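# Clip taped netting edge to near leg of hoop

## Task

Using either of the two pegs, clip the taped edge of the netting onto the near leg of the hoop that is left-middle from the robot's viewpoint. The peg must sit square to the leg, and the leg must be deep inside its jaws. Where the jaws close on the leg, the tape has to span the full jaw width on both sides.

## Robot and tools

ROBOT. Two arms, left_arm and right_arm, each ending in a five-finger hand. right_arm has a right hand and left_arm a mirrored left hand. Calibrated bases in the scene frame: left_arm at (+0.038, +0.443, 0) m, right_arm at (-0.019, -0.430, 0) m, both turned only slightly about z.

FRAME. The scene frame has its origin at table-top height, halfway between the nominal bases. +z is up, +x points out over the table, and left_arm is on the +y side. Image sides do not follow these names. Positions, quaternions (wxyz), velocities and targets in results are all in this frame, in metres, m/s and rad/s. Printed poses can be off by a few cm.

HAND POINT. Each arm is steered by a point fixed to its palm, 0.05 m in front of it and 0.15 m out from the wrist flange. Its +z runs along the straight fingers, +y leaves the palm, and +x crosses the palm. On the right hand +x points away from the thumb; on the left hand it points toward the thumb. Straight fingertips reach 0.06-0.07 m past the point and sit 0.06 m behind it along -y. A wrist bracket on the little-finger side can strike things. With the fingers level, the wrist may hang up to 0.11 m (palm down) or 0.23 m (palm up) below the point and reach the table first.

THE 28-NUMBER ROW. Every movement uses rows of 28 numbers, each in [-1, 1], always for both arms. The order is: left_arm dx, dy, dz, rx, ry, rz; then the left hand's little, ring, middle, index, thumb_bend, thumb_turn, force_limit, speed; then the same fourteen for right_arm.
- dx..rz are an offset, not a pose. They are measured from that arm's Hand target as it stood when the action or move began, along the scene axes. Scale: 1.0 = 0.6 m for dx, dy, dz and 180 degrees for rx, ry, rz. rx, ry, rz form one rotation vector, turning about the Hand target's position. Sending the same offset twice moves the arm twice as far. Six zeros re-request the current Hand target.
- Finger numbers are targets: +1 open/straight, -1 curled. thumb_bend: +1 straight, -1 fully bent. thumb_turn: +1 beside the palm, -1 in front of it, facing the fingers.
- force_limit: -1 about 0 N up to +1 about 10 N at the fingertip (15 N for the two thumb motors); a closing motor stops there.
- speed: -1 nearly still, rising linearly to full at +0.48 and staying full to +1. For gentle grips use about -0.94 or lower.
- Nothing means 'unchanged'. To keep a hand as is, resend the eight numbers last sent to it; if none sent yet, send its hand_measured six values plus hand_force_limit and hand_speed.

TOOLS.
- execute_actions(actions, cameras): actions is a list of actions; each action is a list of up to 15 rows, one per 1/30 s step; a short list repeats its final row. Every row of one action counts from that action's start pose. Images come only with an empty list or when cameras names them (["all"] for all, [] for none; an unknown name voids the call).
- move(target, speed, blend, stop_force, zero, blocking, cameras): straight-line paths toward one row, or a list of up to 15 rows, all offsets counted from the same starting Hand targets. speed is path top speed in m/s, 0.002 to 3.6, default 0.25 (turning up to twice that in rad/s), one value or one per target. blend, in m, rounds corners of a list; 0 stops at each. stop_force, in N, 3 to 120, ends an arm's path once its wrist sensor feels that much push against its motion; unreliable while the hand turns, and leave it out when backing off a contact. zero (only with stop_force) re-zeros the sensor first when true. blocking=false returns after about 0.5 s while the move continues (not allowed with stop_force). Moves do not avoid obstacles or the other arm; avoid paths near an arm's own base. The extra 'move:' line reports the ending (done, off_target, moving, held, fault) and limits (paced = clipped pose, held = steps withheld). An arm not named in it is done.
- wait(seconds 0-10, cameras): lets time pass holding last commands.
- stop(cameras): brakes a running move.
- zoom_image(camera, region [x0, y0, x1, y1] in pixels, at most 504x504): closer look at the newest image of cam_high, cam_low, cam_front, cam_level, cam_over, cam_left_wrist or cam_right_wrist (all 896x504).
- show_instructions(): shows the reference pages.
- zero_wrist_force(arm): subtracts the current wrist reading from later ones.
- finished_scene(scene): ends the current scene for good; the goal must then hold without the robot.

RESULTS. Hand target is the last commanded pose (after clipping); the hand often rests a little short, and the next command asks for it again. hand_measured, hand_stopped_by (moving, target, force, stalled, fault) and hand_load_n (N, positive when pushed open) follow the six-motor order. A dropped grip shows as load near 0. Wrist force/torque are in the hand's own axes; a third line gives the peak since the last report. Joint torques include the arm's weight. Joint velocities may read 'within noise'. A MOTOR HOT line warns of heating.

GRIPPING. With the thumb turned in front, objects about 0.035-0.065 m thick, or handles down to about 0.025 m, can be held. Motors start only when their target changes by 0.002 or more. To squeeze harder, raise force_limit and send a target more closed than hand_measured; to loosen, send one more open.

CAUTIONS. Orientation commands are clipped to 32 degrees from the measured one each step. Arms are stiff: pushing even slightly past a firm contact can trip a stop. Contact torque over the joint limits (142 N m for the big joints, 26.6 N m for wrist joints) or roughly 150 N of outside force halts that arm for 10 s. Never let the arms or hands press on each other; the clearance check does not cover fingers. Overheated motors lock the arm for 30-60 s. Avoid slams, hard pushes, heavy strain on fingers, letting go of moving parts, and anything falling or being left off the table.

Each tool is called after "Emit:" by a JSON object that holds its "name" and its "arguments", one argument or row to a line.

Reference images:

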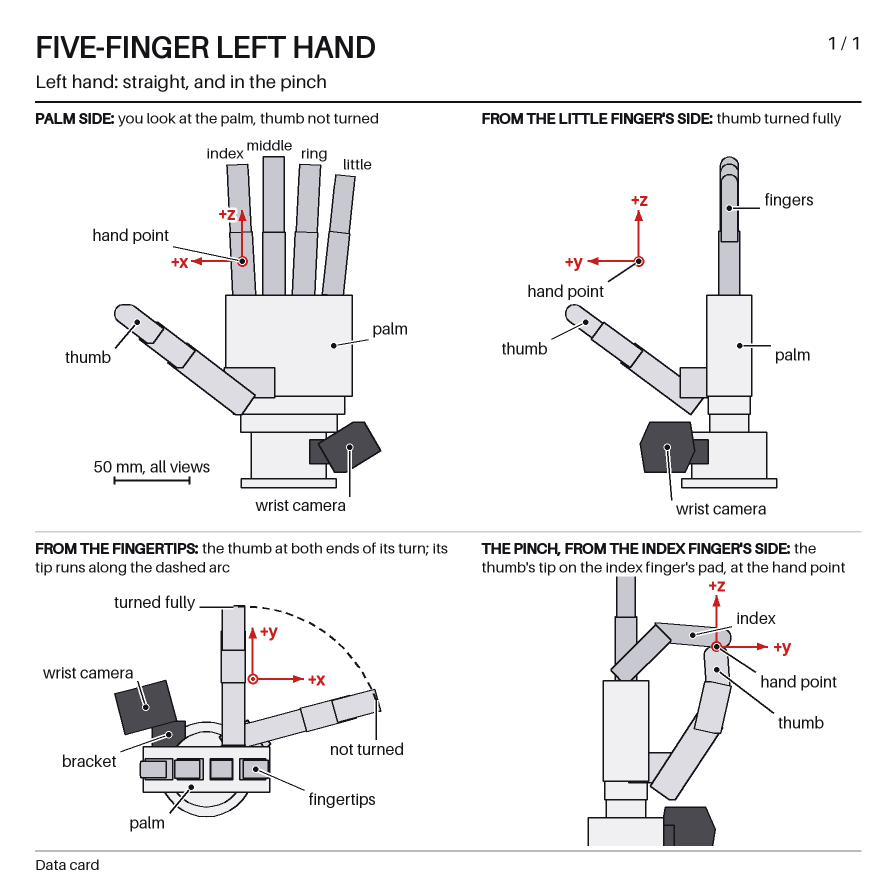

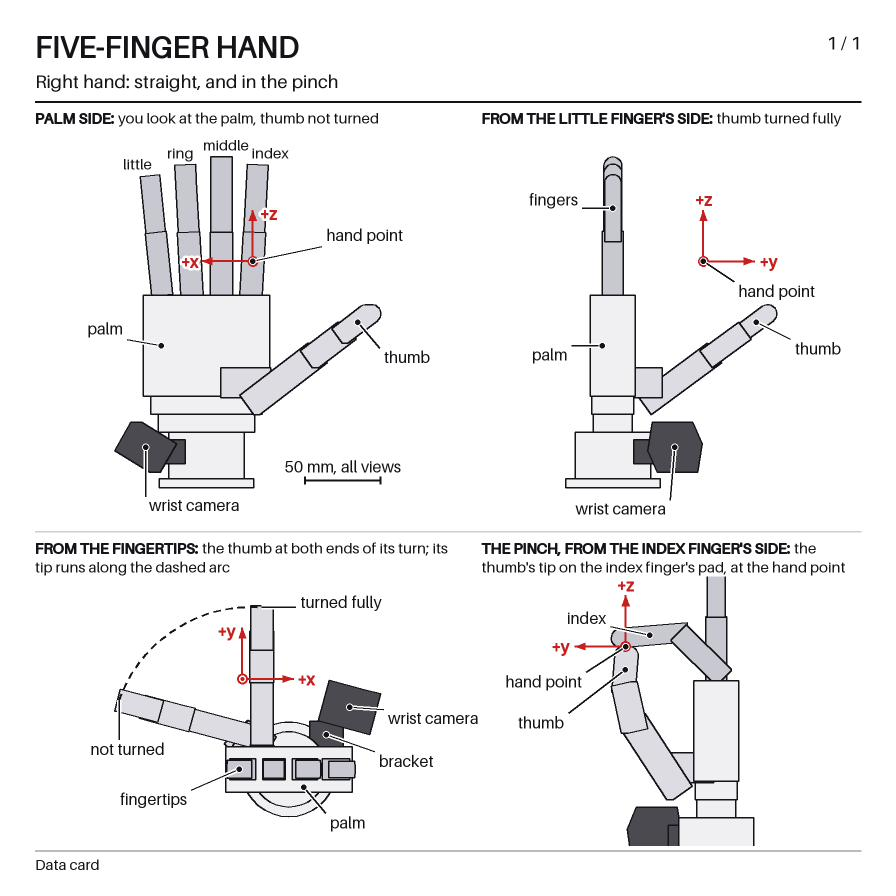

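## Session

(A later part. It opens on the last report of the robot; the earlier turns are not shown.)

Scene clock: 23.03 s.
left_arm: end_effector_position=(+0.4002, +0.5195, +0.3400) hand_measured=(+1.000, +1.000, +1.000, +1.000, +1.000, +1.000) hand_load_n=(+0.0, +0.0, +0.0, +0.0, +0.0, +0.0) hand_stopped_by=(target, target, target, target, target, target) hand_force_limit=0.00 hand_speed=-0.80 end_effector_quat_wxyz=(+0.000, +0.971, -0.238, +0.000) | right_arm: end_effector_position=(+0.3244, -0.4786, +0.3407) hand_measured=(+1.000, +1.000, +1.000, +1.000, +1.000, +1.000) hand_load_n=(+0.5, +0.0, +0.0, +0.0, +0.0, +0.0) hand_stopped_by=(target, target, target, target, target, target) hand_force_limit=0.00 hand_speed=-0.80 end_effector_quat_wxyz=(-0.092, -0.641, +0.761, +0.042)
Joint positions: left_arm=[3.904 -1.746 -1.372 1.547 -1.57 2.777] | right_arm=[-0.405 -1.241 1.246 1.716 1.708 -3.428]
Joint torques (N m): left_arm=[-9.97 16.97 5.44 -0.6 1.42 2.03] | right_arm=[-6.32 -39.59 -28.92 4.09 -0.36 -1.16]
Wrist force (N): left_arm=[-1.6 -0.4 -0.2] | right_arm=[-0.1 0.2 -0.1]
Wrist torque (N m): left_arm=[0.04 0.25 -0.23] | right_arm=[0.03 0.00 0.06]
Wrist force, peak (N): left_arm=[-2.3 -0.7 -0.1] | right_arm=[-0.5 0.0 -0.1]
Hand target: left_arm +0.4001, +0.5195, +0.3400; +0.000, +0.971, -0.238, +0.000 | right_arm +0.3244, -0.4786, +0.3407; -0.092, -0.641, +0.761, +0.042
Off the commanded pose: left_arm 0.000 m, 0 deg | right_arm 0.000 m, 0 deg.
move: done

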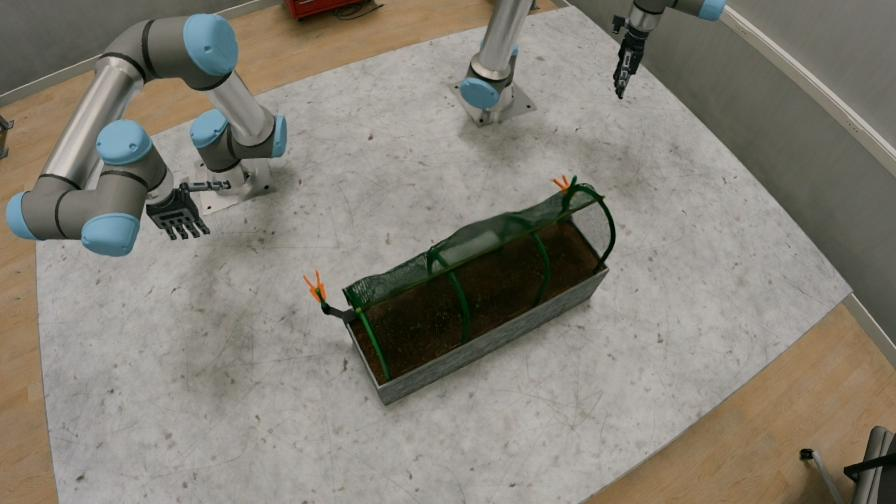

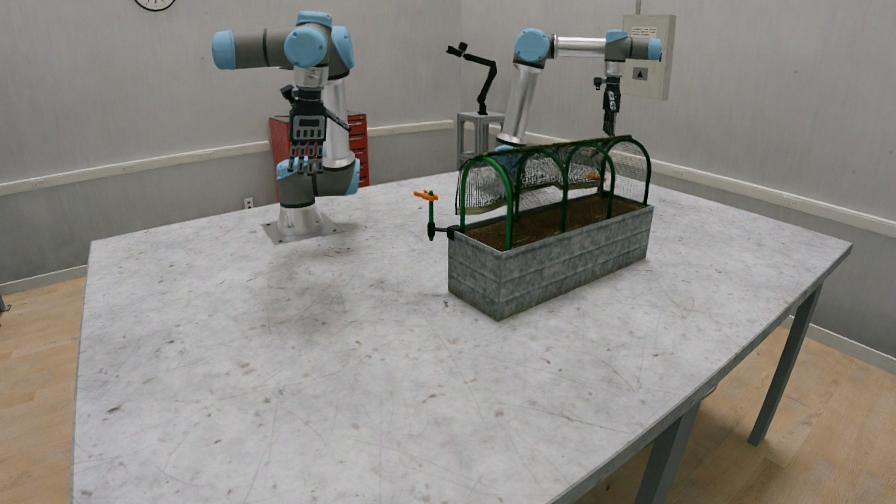

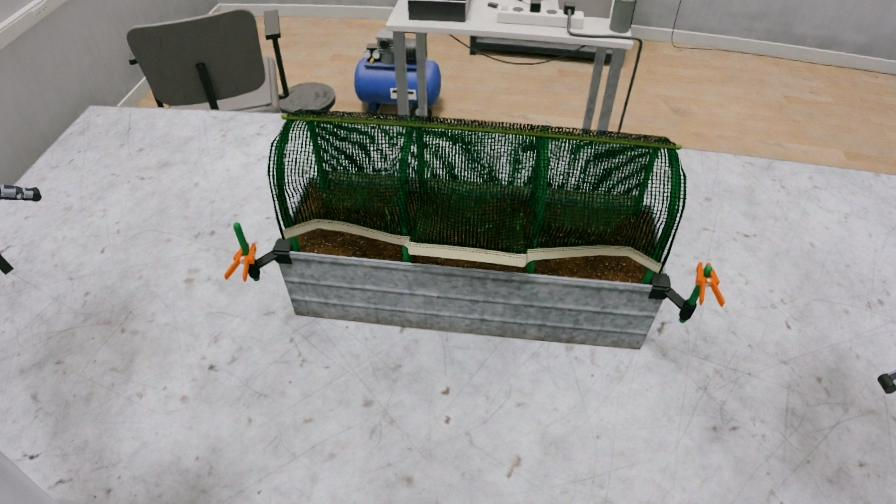

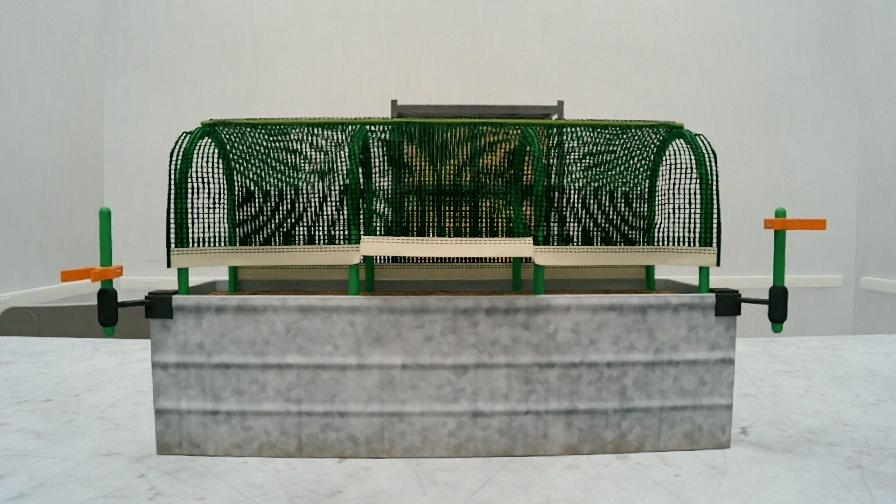

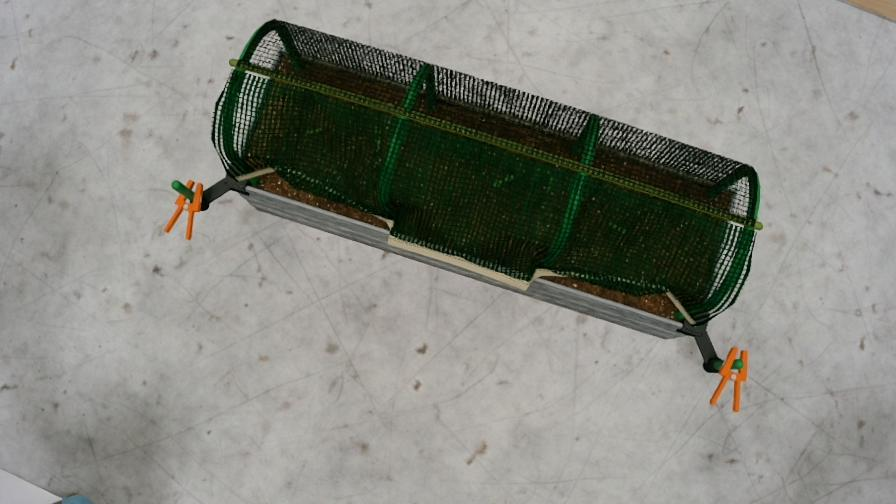

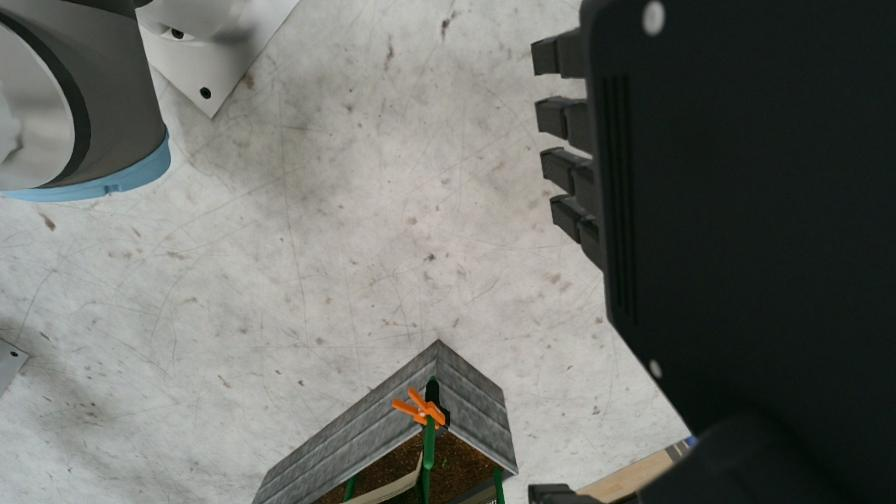

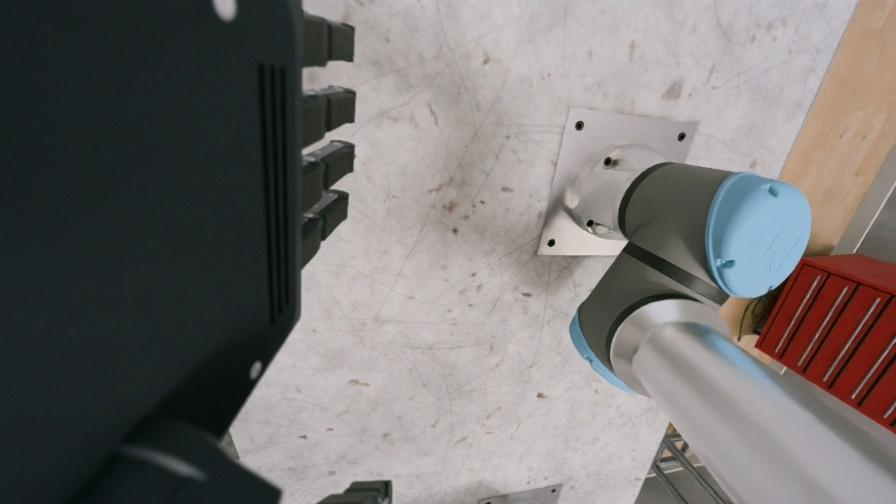

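Emit:
{"name": "move", "arguments": {
  "target": [0.0,-0.1667,0,0,0,0,1,1,1,1,1,1,0,-0.8,0,0,0,0,0,0,1,1,1,1,1,1,0,-0.8],
  "cameras": ["cam_front","cam_level","cam_over","cam_left_wrist"]
}}

Scene clock: 25.00 s.
left_arm: end_effector_position=(+0.4001, +0.4196, +0.3400) hand_measured=(+1.000, +1.000, +1.000, +1.000, +1.000, +1.000) hand_load_n=(+0.0, +0.0, +0.0, +0.0, +0.0, +0.0) hand_stopped_by=(target, target, target, target, target, target) hand_force_limit=0.00 hand_speed=-0.80 end_effector_quat_wxyz=(+0.000, +0.971, -0.238, +0.000) | right_arm: end_effector_position=(+0.3244, -0.4786, +0.3407) hand_measured=(+1.000, +1.000, +1.000, +1.000, +1.000, +1.000) hand_load_n=(+0.0, +0.0, +0.0, +0.0, +0.0, +0.0) hand_stopped_by=(target, target, target, target, target, target) hand_force_limit=0.00 hand_speed=-0.80 end_effector_quat_wxyz=(-0.092, -0.641, +0.761, +0.042)
Joint positions: left_arm=[3.672 -1.682 -1.445 1.557 -1.57 2.545] | right_arm=[-0.405 -1.241 1.246 1.716 1.708 -3.428]
Joint torques (N m): left_arm=[-9.16 15.26 30.12 -2.35 -1.14 -1.77] | right_arm=[-6.19 -39.89 -28.26 4.13 -0.46 -1.05]
Wrist force (N): left_arm=[-1.8 -0.5 0.0] | right_arm=[-0.1 0.2 -0.4]
Wrist torque (N m): left_arm=[0.00 0.29 -0.05] | right_arm=[0.05 0.02 0.05]
Wrist force, peak (N): left_arm=[-2.2 -1.5 0.0] | right_arm=[-0.2 0.1 -0.4]
Hand target: left_arm +0.4001, +0.4195, +0.3400; +0.000, +0.971, -0.238, +0.000 | right_arm +0.3244, -0.4786, +0.3407; -0.092, -0.641, +0.761, +0.042
Off the commanded pose: left_arm 0.000 m, 0 deg | right_arm 0.000 m, 0 deg.
move: done
Images, in order (width x height): cam_front 896x504, cam_level 896x504, cam_over 896x504, cam_left_wrist 896x504.

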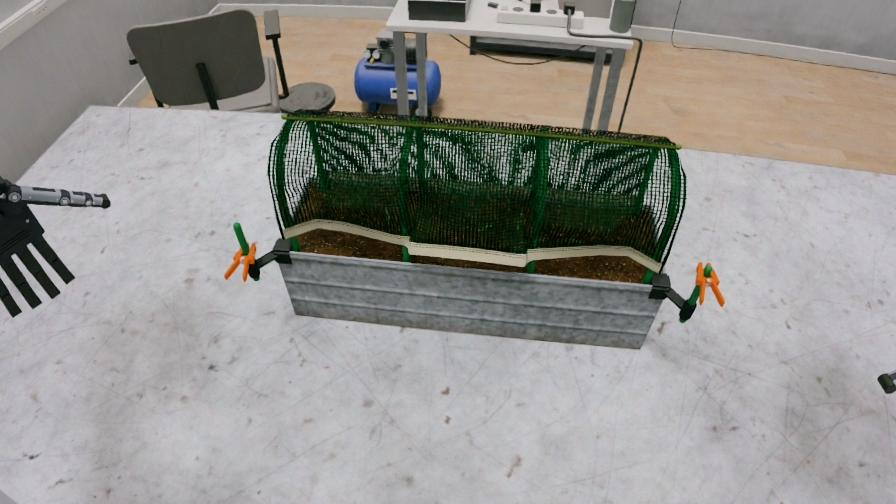

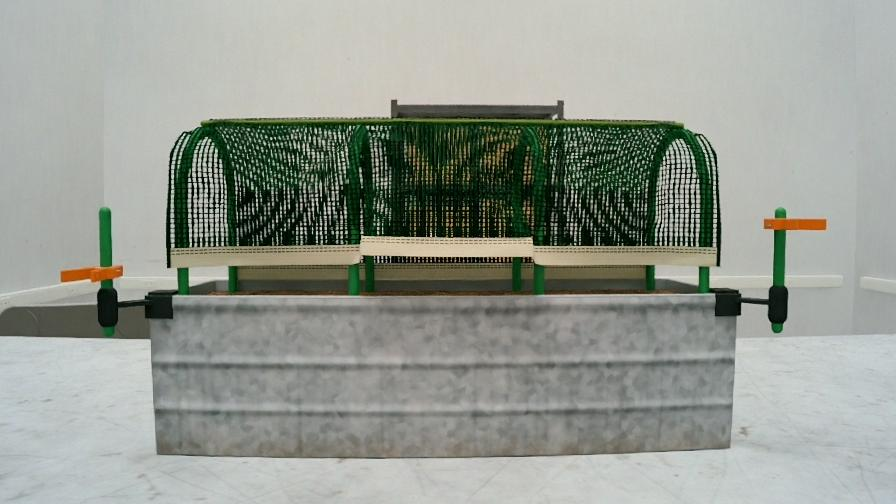

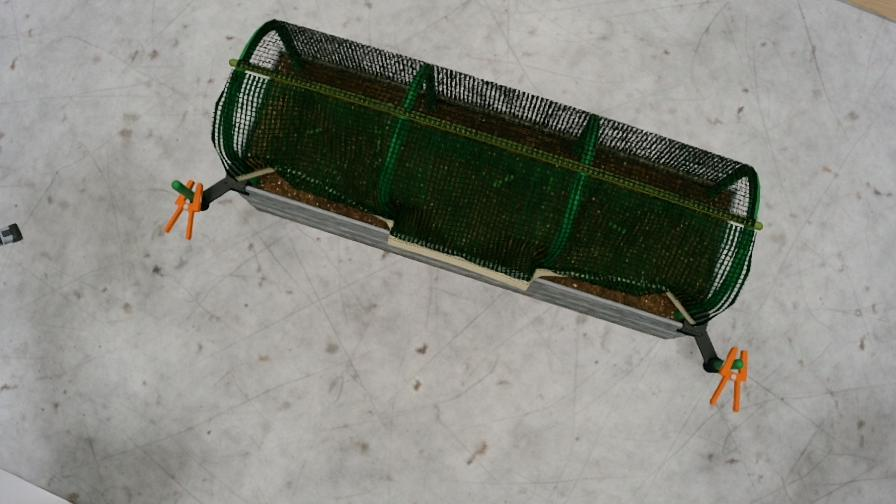

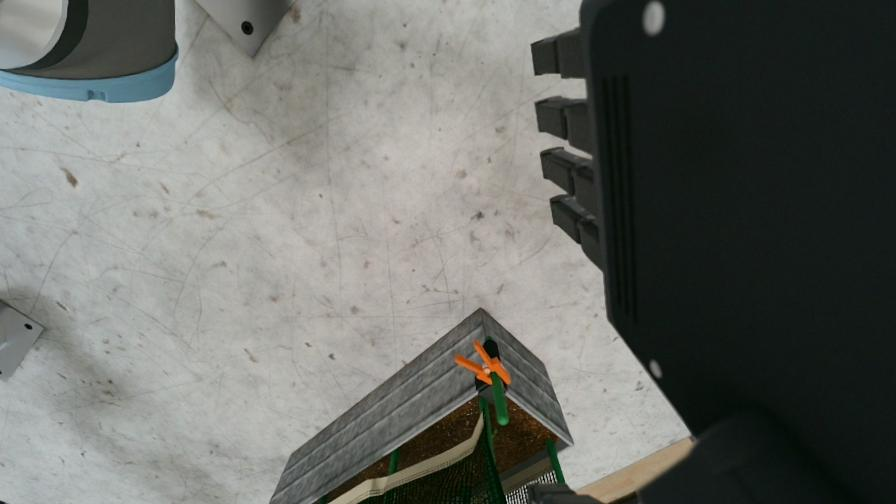

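Emit:
{"name": "move", "arguments": {
  "target": [0.0,-0.2,0,0,0,0,1,1,1,1,1,1,0,-0.8,0,0,0,0,0,0,1,1,1,1,1,1,0,-0.8],
  "cameras": ["cam_front","cam_level","cam_over","cam_left_wrist"]
}}

Scene clock: 27.80 s.
left_arm: end_effector_position=(+0.4001, +0.2995, +0.3400) hand_measured=(+1.000, +1.000, +1.000, +1.000, +1.000, +1.000) hand_load_n=(+0.0, +0.0, +0.0, +0.0, +0.0, +0.0) hand_stopped_by=(target, target, target, target, target, target) hand_force_limit=0.00 hand_speed=-0.80 end_effector_quat_wxyz=(+0.000, +0.971, -0.238, +0.000) | right_arm: end_effector_position=(+0.3244, -0.4786, +0.3407) hand_measured=(+1.000, +1.000, +1.000, +1.000, +1.000, +1.000) hand_load_n=(+0.0, +0.0, +0.0, +0.0, +0.0, +0.0) hand_stopped_by=(target, target, target, target, target, target) hand_force_limit=0.00 hand_speed=-0.80 end_effector_quat_wxyz=(-0.092, -0.641, +0.761, +0.042)
Joint positions: left_arm=[3.339 -1.696 -1.43 1.556 -1.57 2.212] | right_arm=[-0.405 -1.241 1.246 1.716 1.708 -3.428]
Joint torques (N m): left_arm=[-9.54 15.42 30.35 -4.16 -1.39 -1.78] | right_arm=[-6.53 -39.46 -27.76 4.08 -0.35 -1.15]
Wrist force (N): left_arm=[-2.2 -0.7 0.1] | right_arm=[0.0 0.0 -0.4]
Wrist torque (N m): left_arm=[-0.04 0.37 -0.05] | right_arm=[0.02 -0.01 0.06]
Wrist force, peak (N): left_arm=[-2.3 -1.5 0.0] | right_arm=[0.1 -0.1 -0.6]
Hand target: left_arm +0.4001, +0.2995, +0.3400; +0.000, +0.971, -0.238, +0.000 | right_arm +0.3244, -0.4786, +0.3407; -0.092, -0.641, +0.761, +0.042
Off the commanded pose: left_arm 0.000 m, 0 deg | right_arm 0.000 m, 0 deg.
move: done
Images, in order (width x height): cam_front 896x504, cam_level 896x504, cam_over 896x504, cam_left_wrist 896x504.

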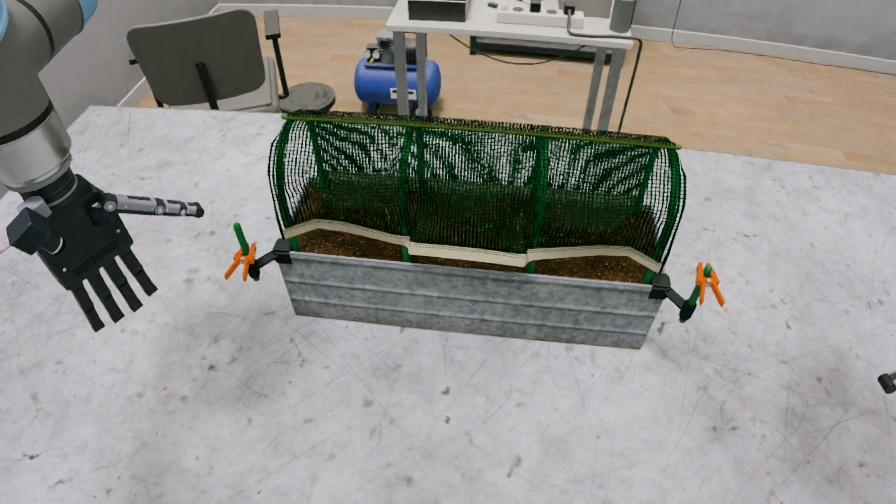

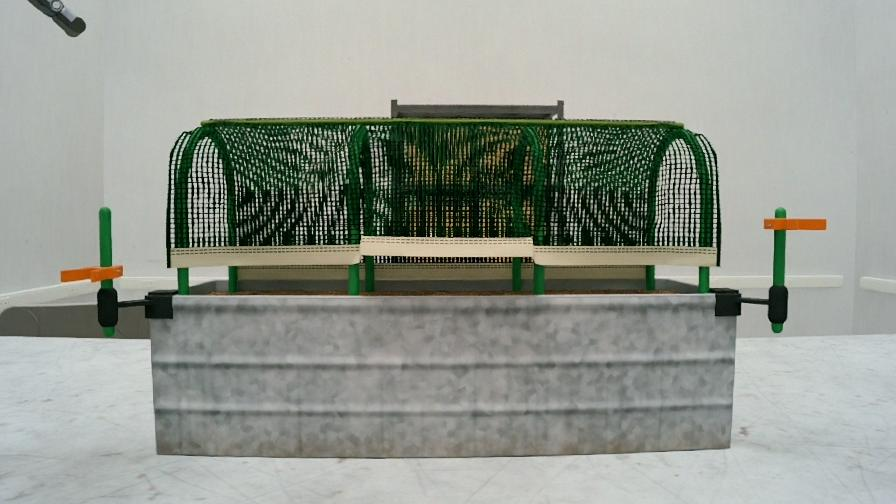

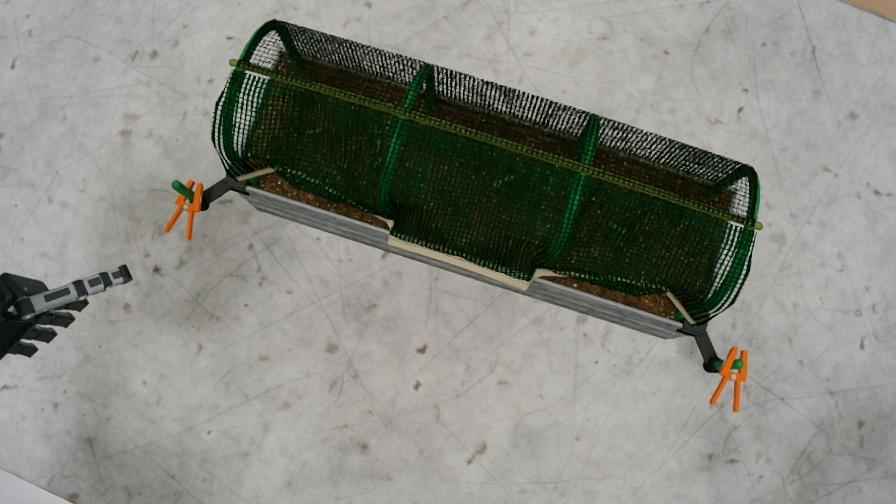

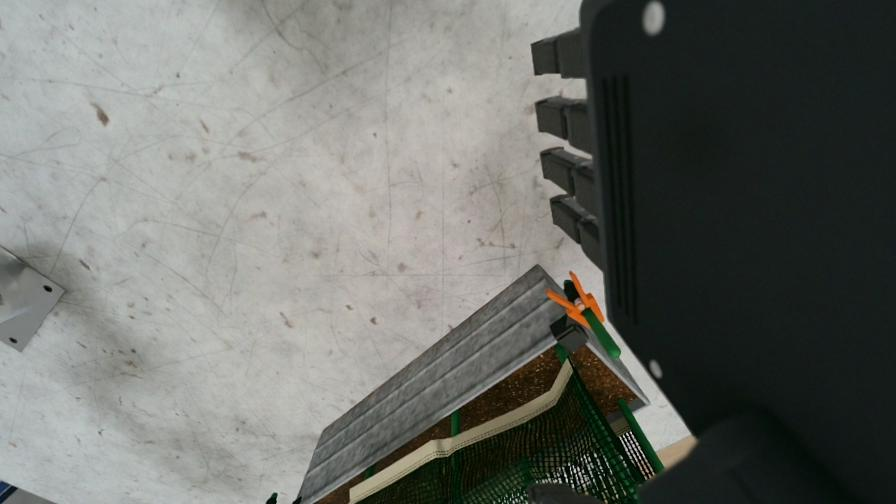

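Emit:
{"name": "move", "arguments": {
  "target": [0.0,0,0,0,0,0,1,1,1,1,1,-1,0,0,0,0,0,0,0,0,1,1,1,1,1,1,0,-0.8],
  "cameras": ["cam_front","cam_over","cam_left_wrist"]
}}

Scene clock: 30.30 s.
left_arm: end_effector_position=(+0.4001, +0.2995, +0.3400) hand_measured=(+1.000, +1.000, +1.000, +1.000, +1.000, -1.000) hand_load_n=(+0.0, +0.0, +0.0, +0.0, +0.0, +0.0) hand_stopped_by=(target, target, target, target, target, target) hand_force_limit=0.00 hand_speed=0.00 end_effector_quat_wxyz=(+0.000, +0.971, -0.238, +0.000) | right_arm: end_effector_position=(+0.3244, -0.4786, +0.3407) hand_measured=(+1.000, +1.000, +1.000, +1.000, +1.000, +1.000) hand_load_n=(+0.0, +0.0, +0.0, +0.0, +0.0, +0.0) hand_stopped_by=(target, target, target, target, target, target) hand_force_limit=0.00 hand_speed=-0.80 end_effector_quat_wxyz=(-0.092, -0.641, +0.761, +0.042)
Joint positions: left_arm=[3.338 -1.696 -1.43 1.556 -1.57 2.212] | right_arm=[-0.405 -1.241 1.246 1.716 1.708 -3.428]
Joint torques (N m): left_arm=[-9.92 14.36 29.7 -2.71 -0.53 -1.66] | right_arm=[-6.02 -39.89 -28.11 4.02 -0.4 -1.07]
Wrist force (N): left_arm=[-2.2 -0.8 0.0] | right_arm=[0.1 0.1 -0.4]
Wrist torque (N m): left_arm=[-0.03 0.39 -0.05] | right_arm=[0.04 0.00 0.06]
Wrist force, peak (N): left_arm=[-2.4 -0.8 -0.3] | right_arm=[-0.3 0.3 -0.5]
Hand target: left_arm +0.4001, +0.2995, +0.3400; +0.000, +0.971, -0.238, +0.000 | right_arm +0.3244, -0.4786, +0.3407; -0.092, -0.641, +0.761, +0.042
Off the commanded pose: left_arm 0.000 m, 0 deg | right_arm 0.000 m, 0 deg.
move: done
Images, in order (width x height): cam_front 896x504, cam_over 896x504, cam_left_wrist 896x504.

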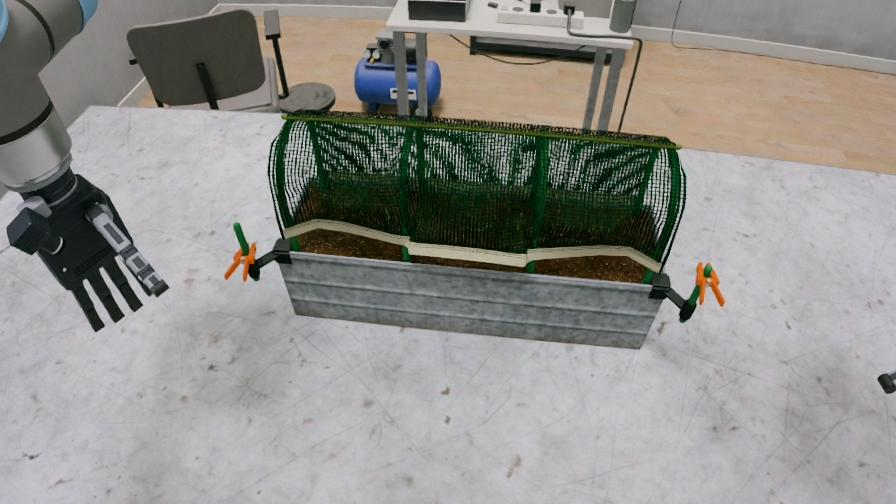

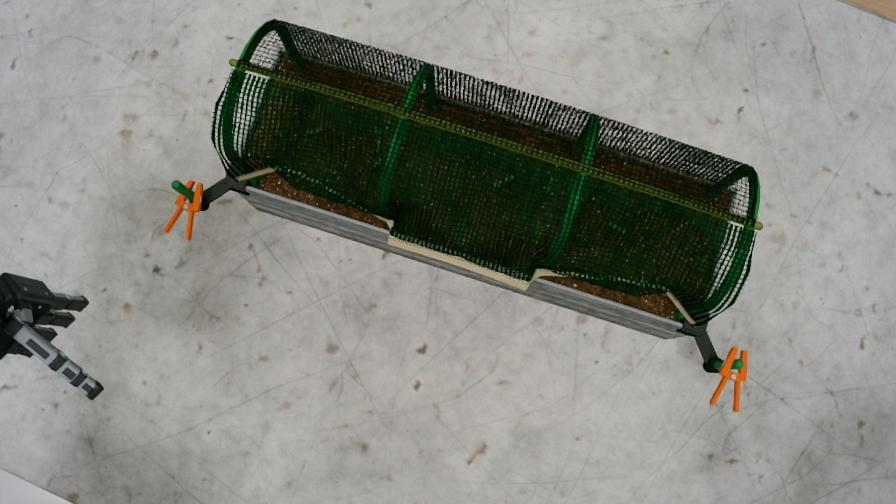

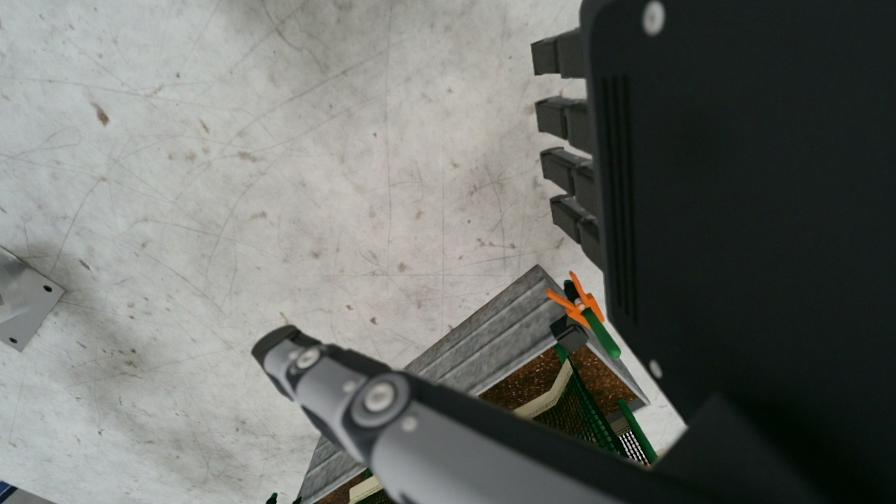

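Emit:
{"name": "move", "arguments": {
  "target": [0.0,0,-0.1333,0,0,0.1222,1,1,1,1,1,-1,0,0,0,0,0,0,0,0,1,1,1,1,1,1,0,-0.8],
  "cameras": ["cam_front","cam_level","cam_over","cam_left_wrist"]
}}

Scene clock: 32.60 s.
left_arm: end_effector_position=(+0.4001, +0.2995, +0.2601) hand_measured=(+1.000, +1.000, +1.000, +1.000, +1.000, -1.000) hand_load_n=(+0.0, +0.0, +0.0, +0.0, +0.0, +0.0) hand_stopped_by=(target, target, target, target, target, target) hand_force_limit=0.00 hand_speed=0.00 end_effector_quat_wxyz=(+0.000, +0.999, -0.048, +0.000) | right_arm: end_effector_position=(+0.3244, -0.4786, +0.3407) hand_measured=(+1.000, +1.000, +1.000, +1.000, +1.000, +1.000) hand_load_n=(+0.0, +0.0, +0.0, +0.0, +0.0, +0.0) hand_stopped_by=(target, target, target, target, target, target) hand_force_limit=0.00 hand_speed=-0.80 end_effector_quat_wxyz=(-0.092, -0.641, +0.761, +0.042)
Joint positions: left_arm=[3.336 -1.653 -1.683 1.766 -1.57 1.826] | right_arm=[-0.405 -1.241 1.246 1.716 1.708 -3.428]
Joint torques (N m): left_arm=[-11.19 31.07 5.62 -0.94 -1.35 -1.89] | right_arm=[-6.41 -39.64 -28.36 3.94 -0.42 -1.14]
Wrist force (N): left_arm=[-2.6 -0.4 -0.4] | right_arm=[-0.2 0.1 -0.2]
Wrist torque (N m): left_arm=[0.05 0.42 -0.05] | right_arm=[0.03 0.02 0.05]
Wrist force, peak (N): left_arm=[-2.8 -0.6 0.2] | right_arm=[-0.5 0.0 -0.4]
Hand target: left_arm +0.4001, +0.2995, +0.2601; +0.000, +0.999, -0.048, +0.000 | right_arm +0.3244, -0.4786, +0.3407; -0.092, -0.641, +0.761, +0.042
Off the commanded pose: left_arm 0.000 m, 0 deg | right_arm 0.000 m, 0 deg.
move: done
Images, in order (width x height): cam_front 896x504, cam_level 896x504, cam_over 896x504, cam_left_wrist 896x504.

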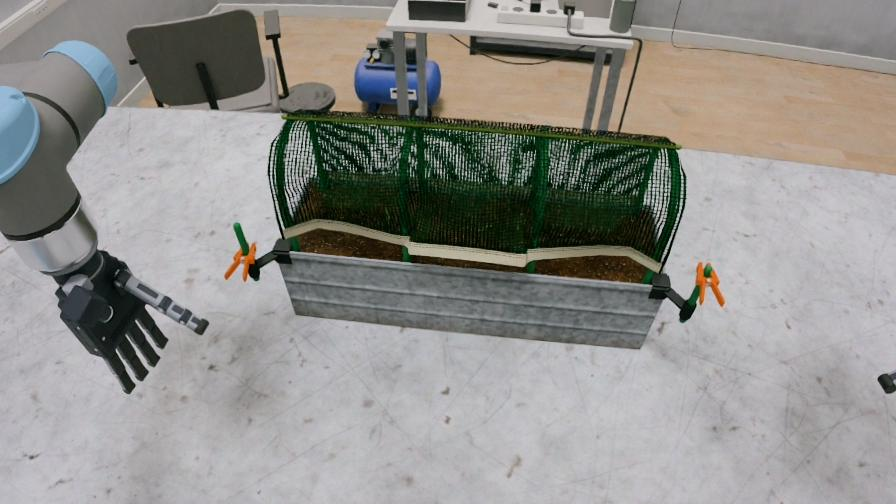

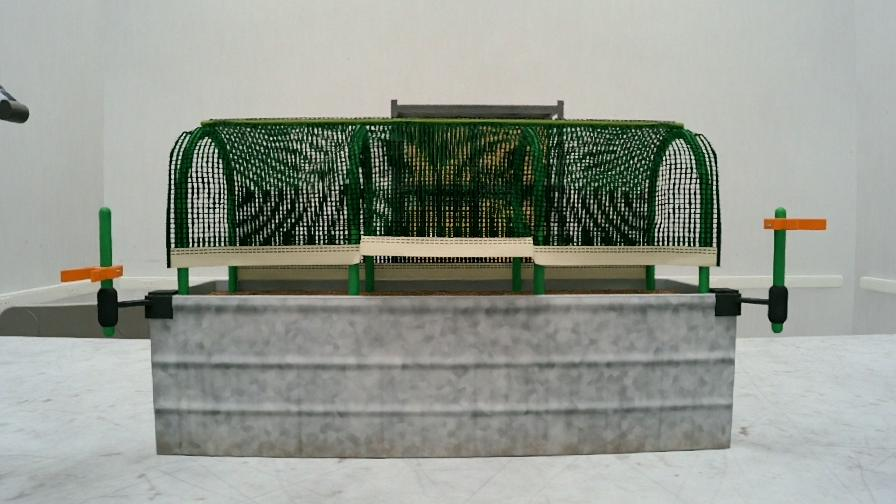

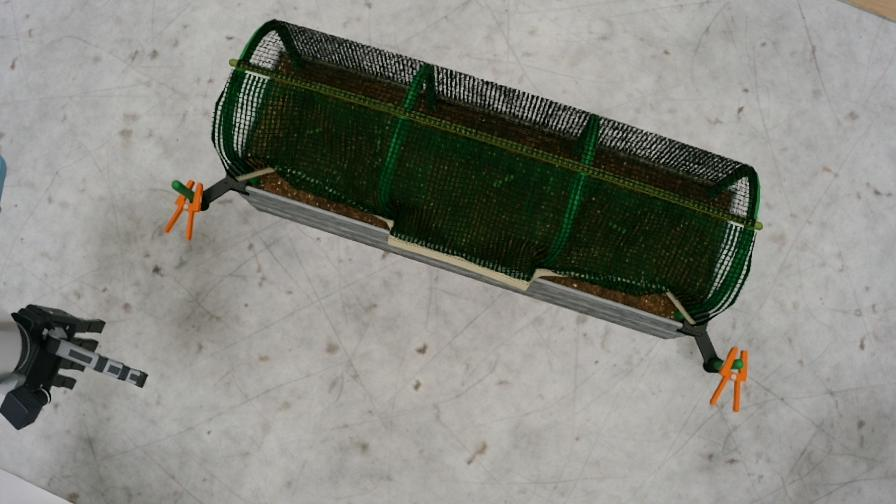

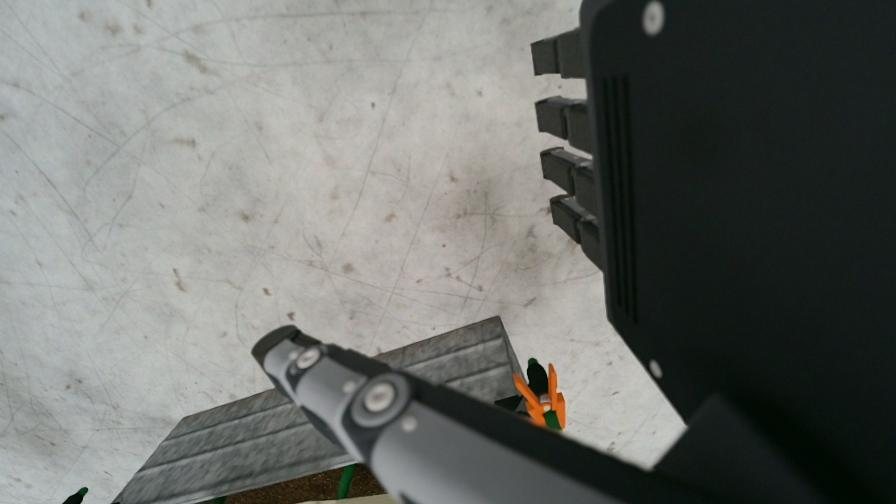

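Emit:
{"name": "move", "arguments": {
  "target": [0.1333,0,0,0,0,0,1,1,1,1,1,-1,0,0,0,0,0,0,0,0,1,1,1,1,1,1,0,-0.8],
  "cameras": ["cam_front","cam_level","cam_over","cam_left_wrist"]
}}

Scene clock: 34.50 s.
left_arm: end_effector_position=(+0.4800, +0.2995, +0.2600) hand_measured=(+1.000, +1.000, +1.000, +1.000, +1.000, -1.000) hand_load_n=(+0.0, +0.0, +0.0, +0.0, +0.0, +0.0) hand_stopped_by=(target, target, target, target, target, target) hand_force_limit=0.00 hand_speed=0.00 end_effector_quat_wxyz=(+0.000, +0.999, -0.048, +0.000) | right_arm: end_effector_position=(+0.3244, -0.4786, +0.3407) hand_measured=(+1.000, +1.000, +1.000, +1.000, +1.000, +1.000) hand_load_n=(+0.0, +0.0, +0.0, +0.0, +0.0, +0.0) hand_stopped_by=(target, target, target, target, target, target) hand_force_limit=0.00 hand_speed=-0.80 end_effector_quat_wxyz=(-0.092, -0.641, +0.761, +0.042)
Joint positions: left_arm=[3.305 -1.846 -1.452 1.728 -1.57 1.794] | right_arm=[-0.405 -1.241 1.246 1.716 1.708 -3.428]
Joint torques (N m): left_arm=[-10.39 21.02 29.45 -4.03 -1.24 -1.81] | right_arm=[-6.16 -40.23 -27.63 3.88 -0.46 -1.05]
Wrist force (N): left_arm=[-2.0 -0.6 -0.1] | right_arm=[0.0 0.5 -0.1]
Wrist torque (N m): left_arm=[0.00 0.36 -0.08] | right_arm=[0.08 -0.01 0.07]
Wrist force, peak (N): left_arm=[-3.4 -0.5 -0.3] | right_arm=[-0.5 0.3 -0.3]
Hand target: left_arm +0.4801, +0.2995, +0.2601; +0.000, +0.999, -0.048, +0.000 | right_arm +0.3244, -0.4786, +0.3407; -0.092, -0.641, +0.761, +0.042
Off the commanded pose: left_arm 0.000 m, 0 deg | right_arm 0.000 m, 0 deg.
move: done
Images, in order (width x height): cam_front 896x504, cam_level 896x504, cam_over 896x504, cam_left_wrist 896x504.

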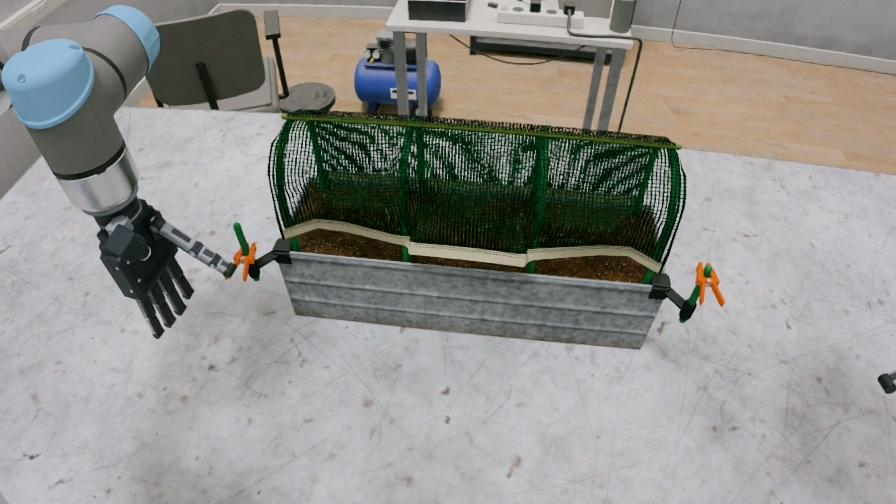

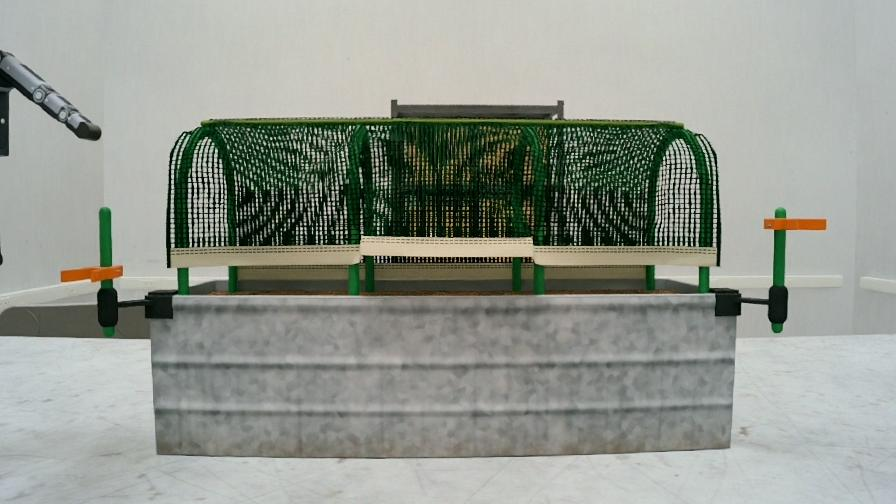

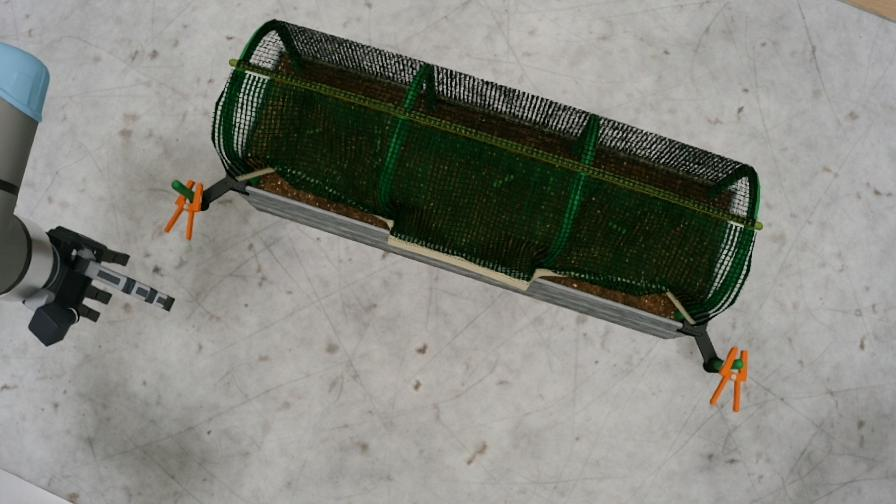

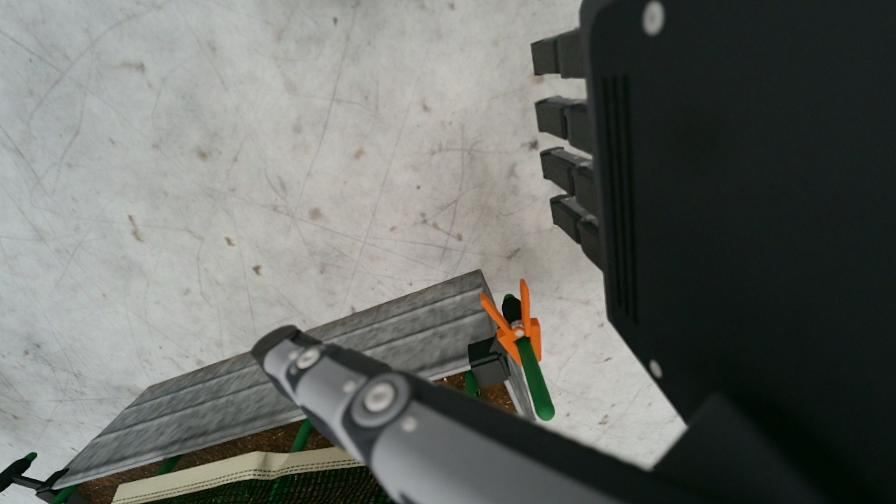

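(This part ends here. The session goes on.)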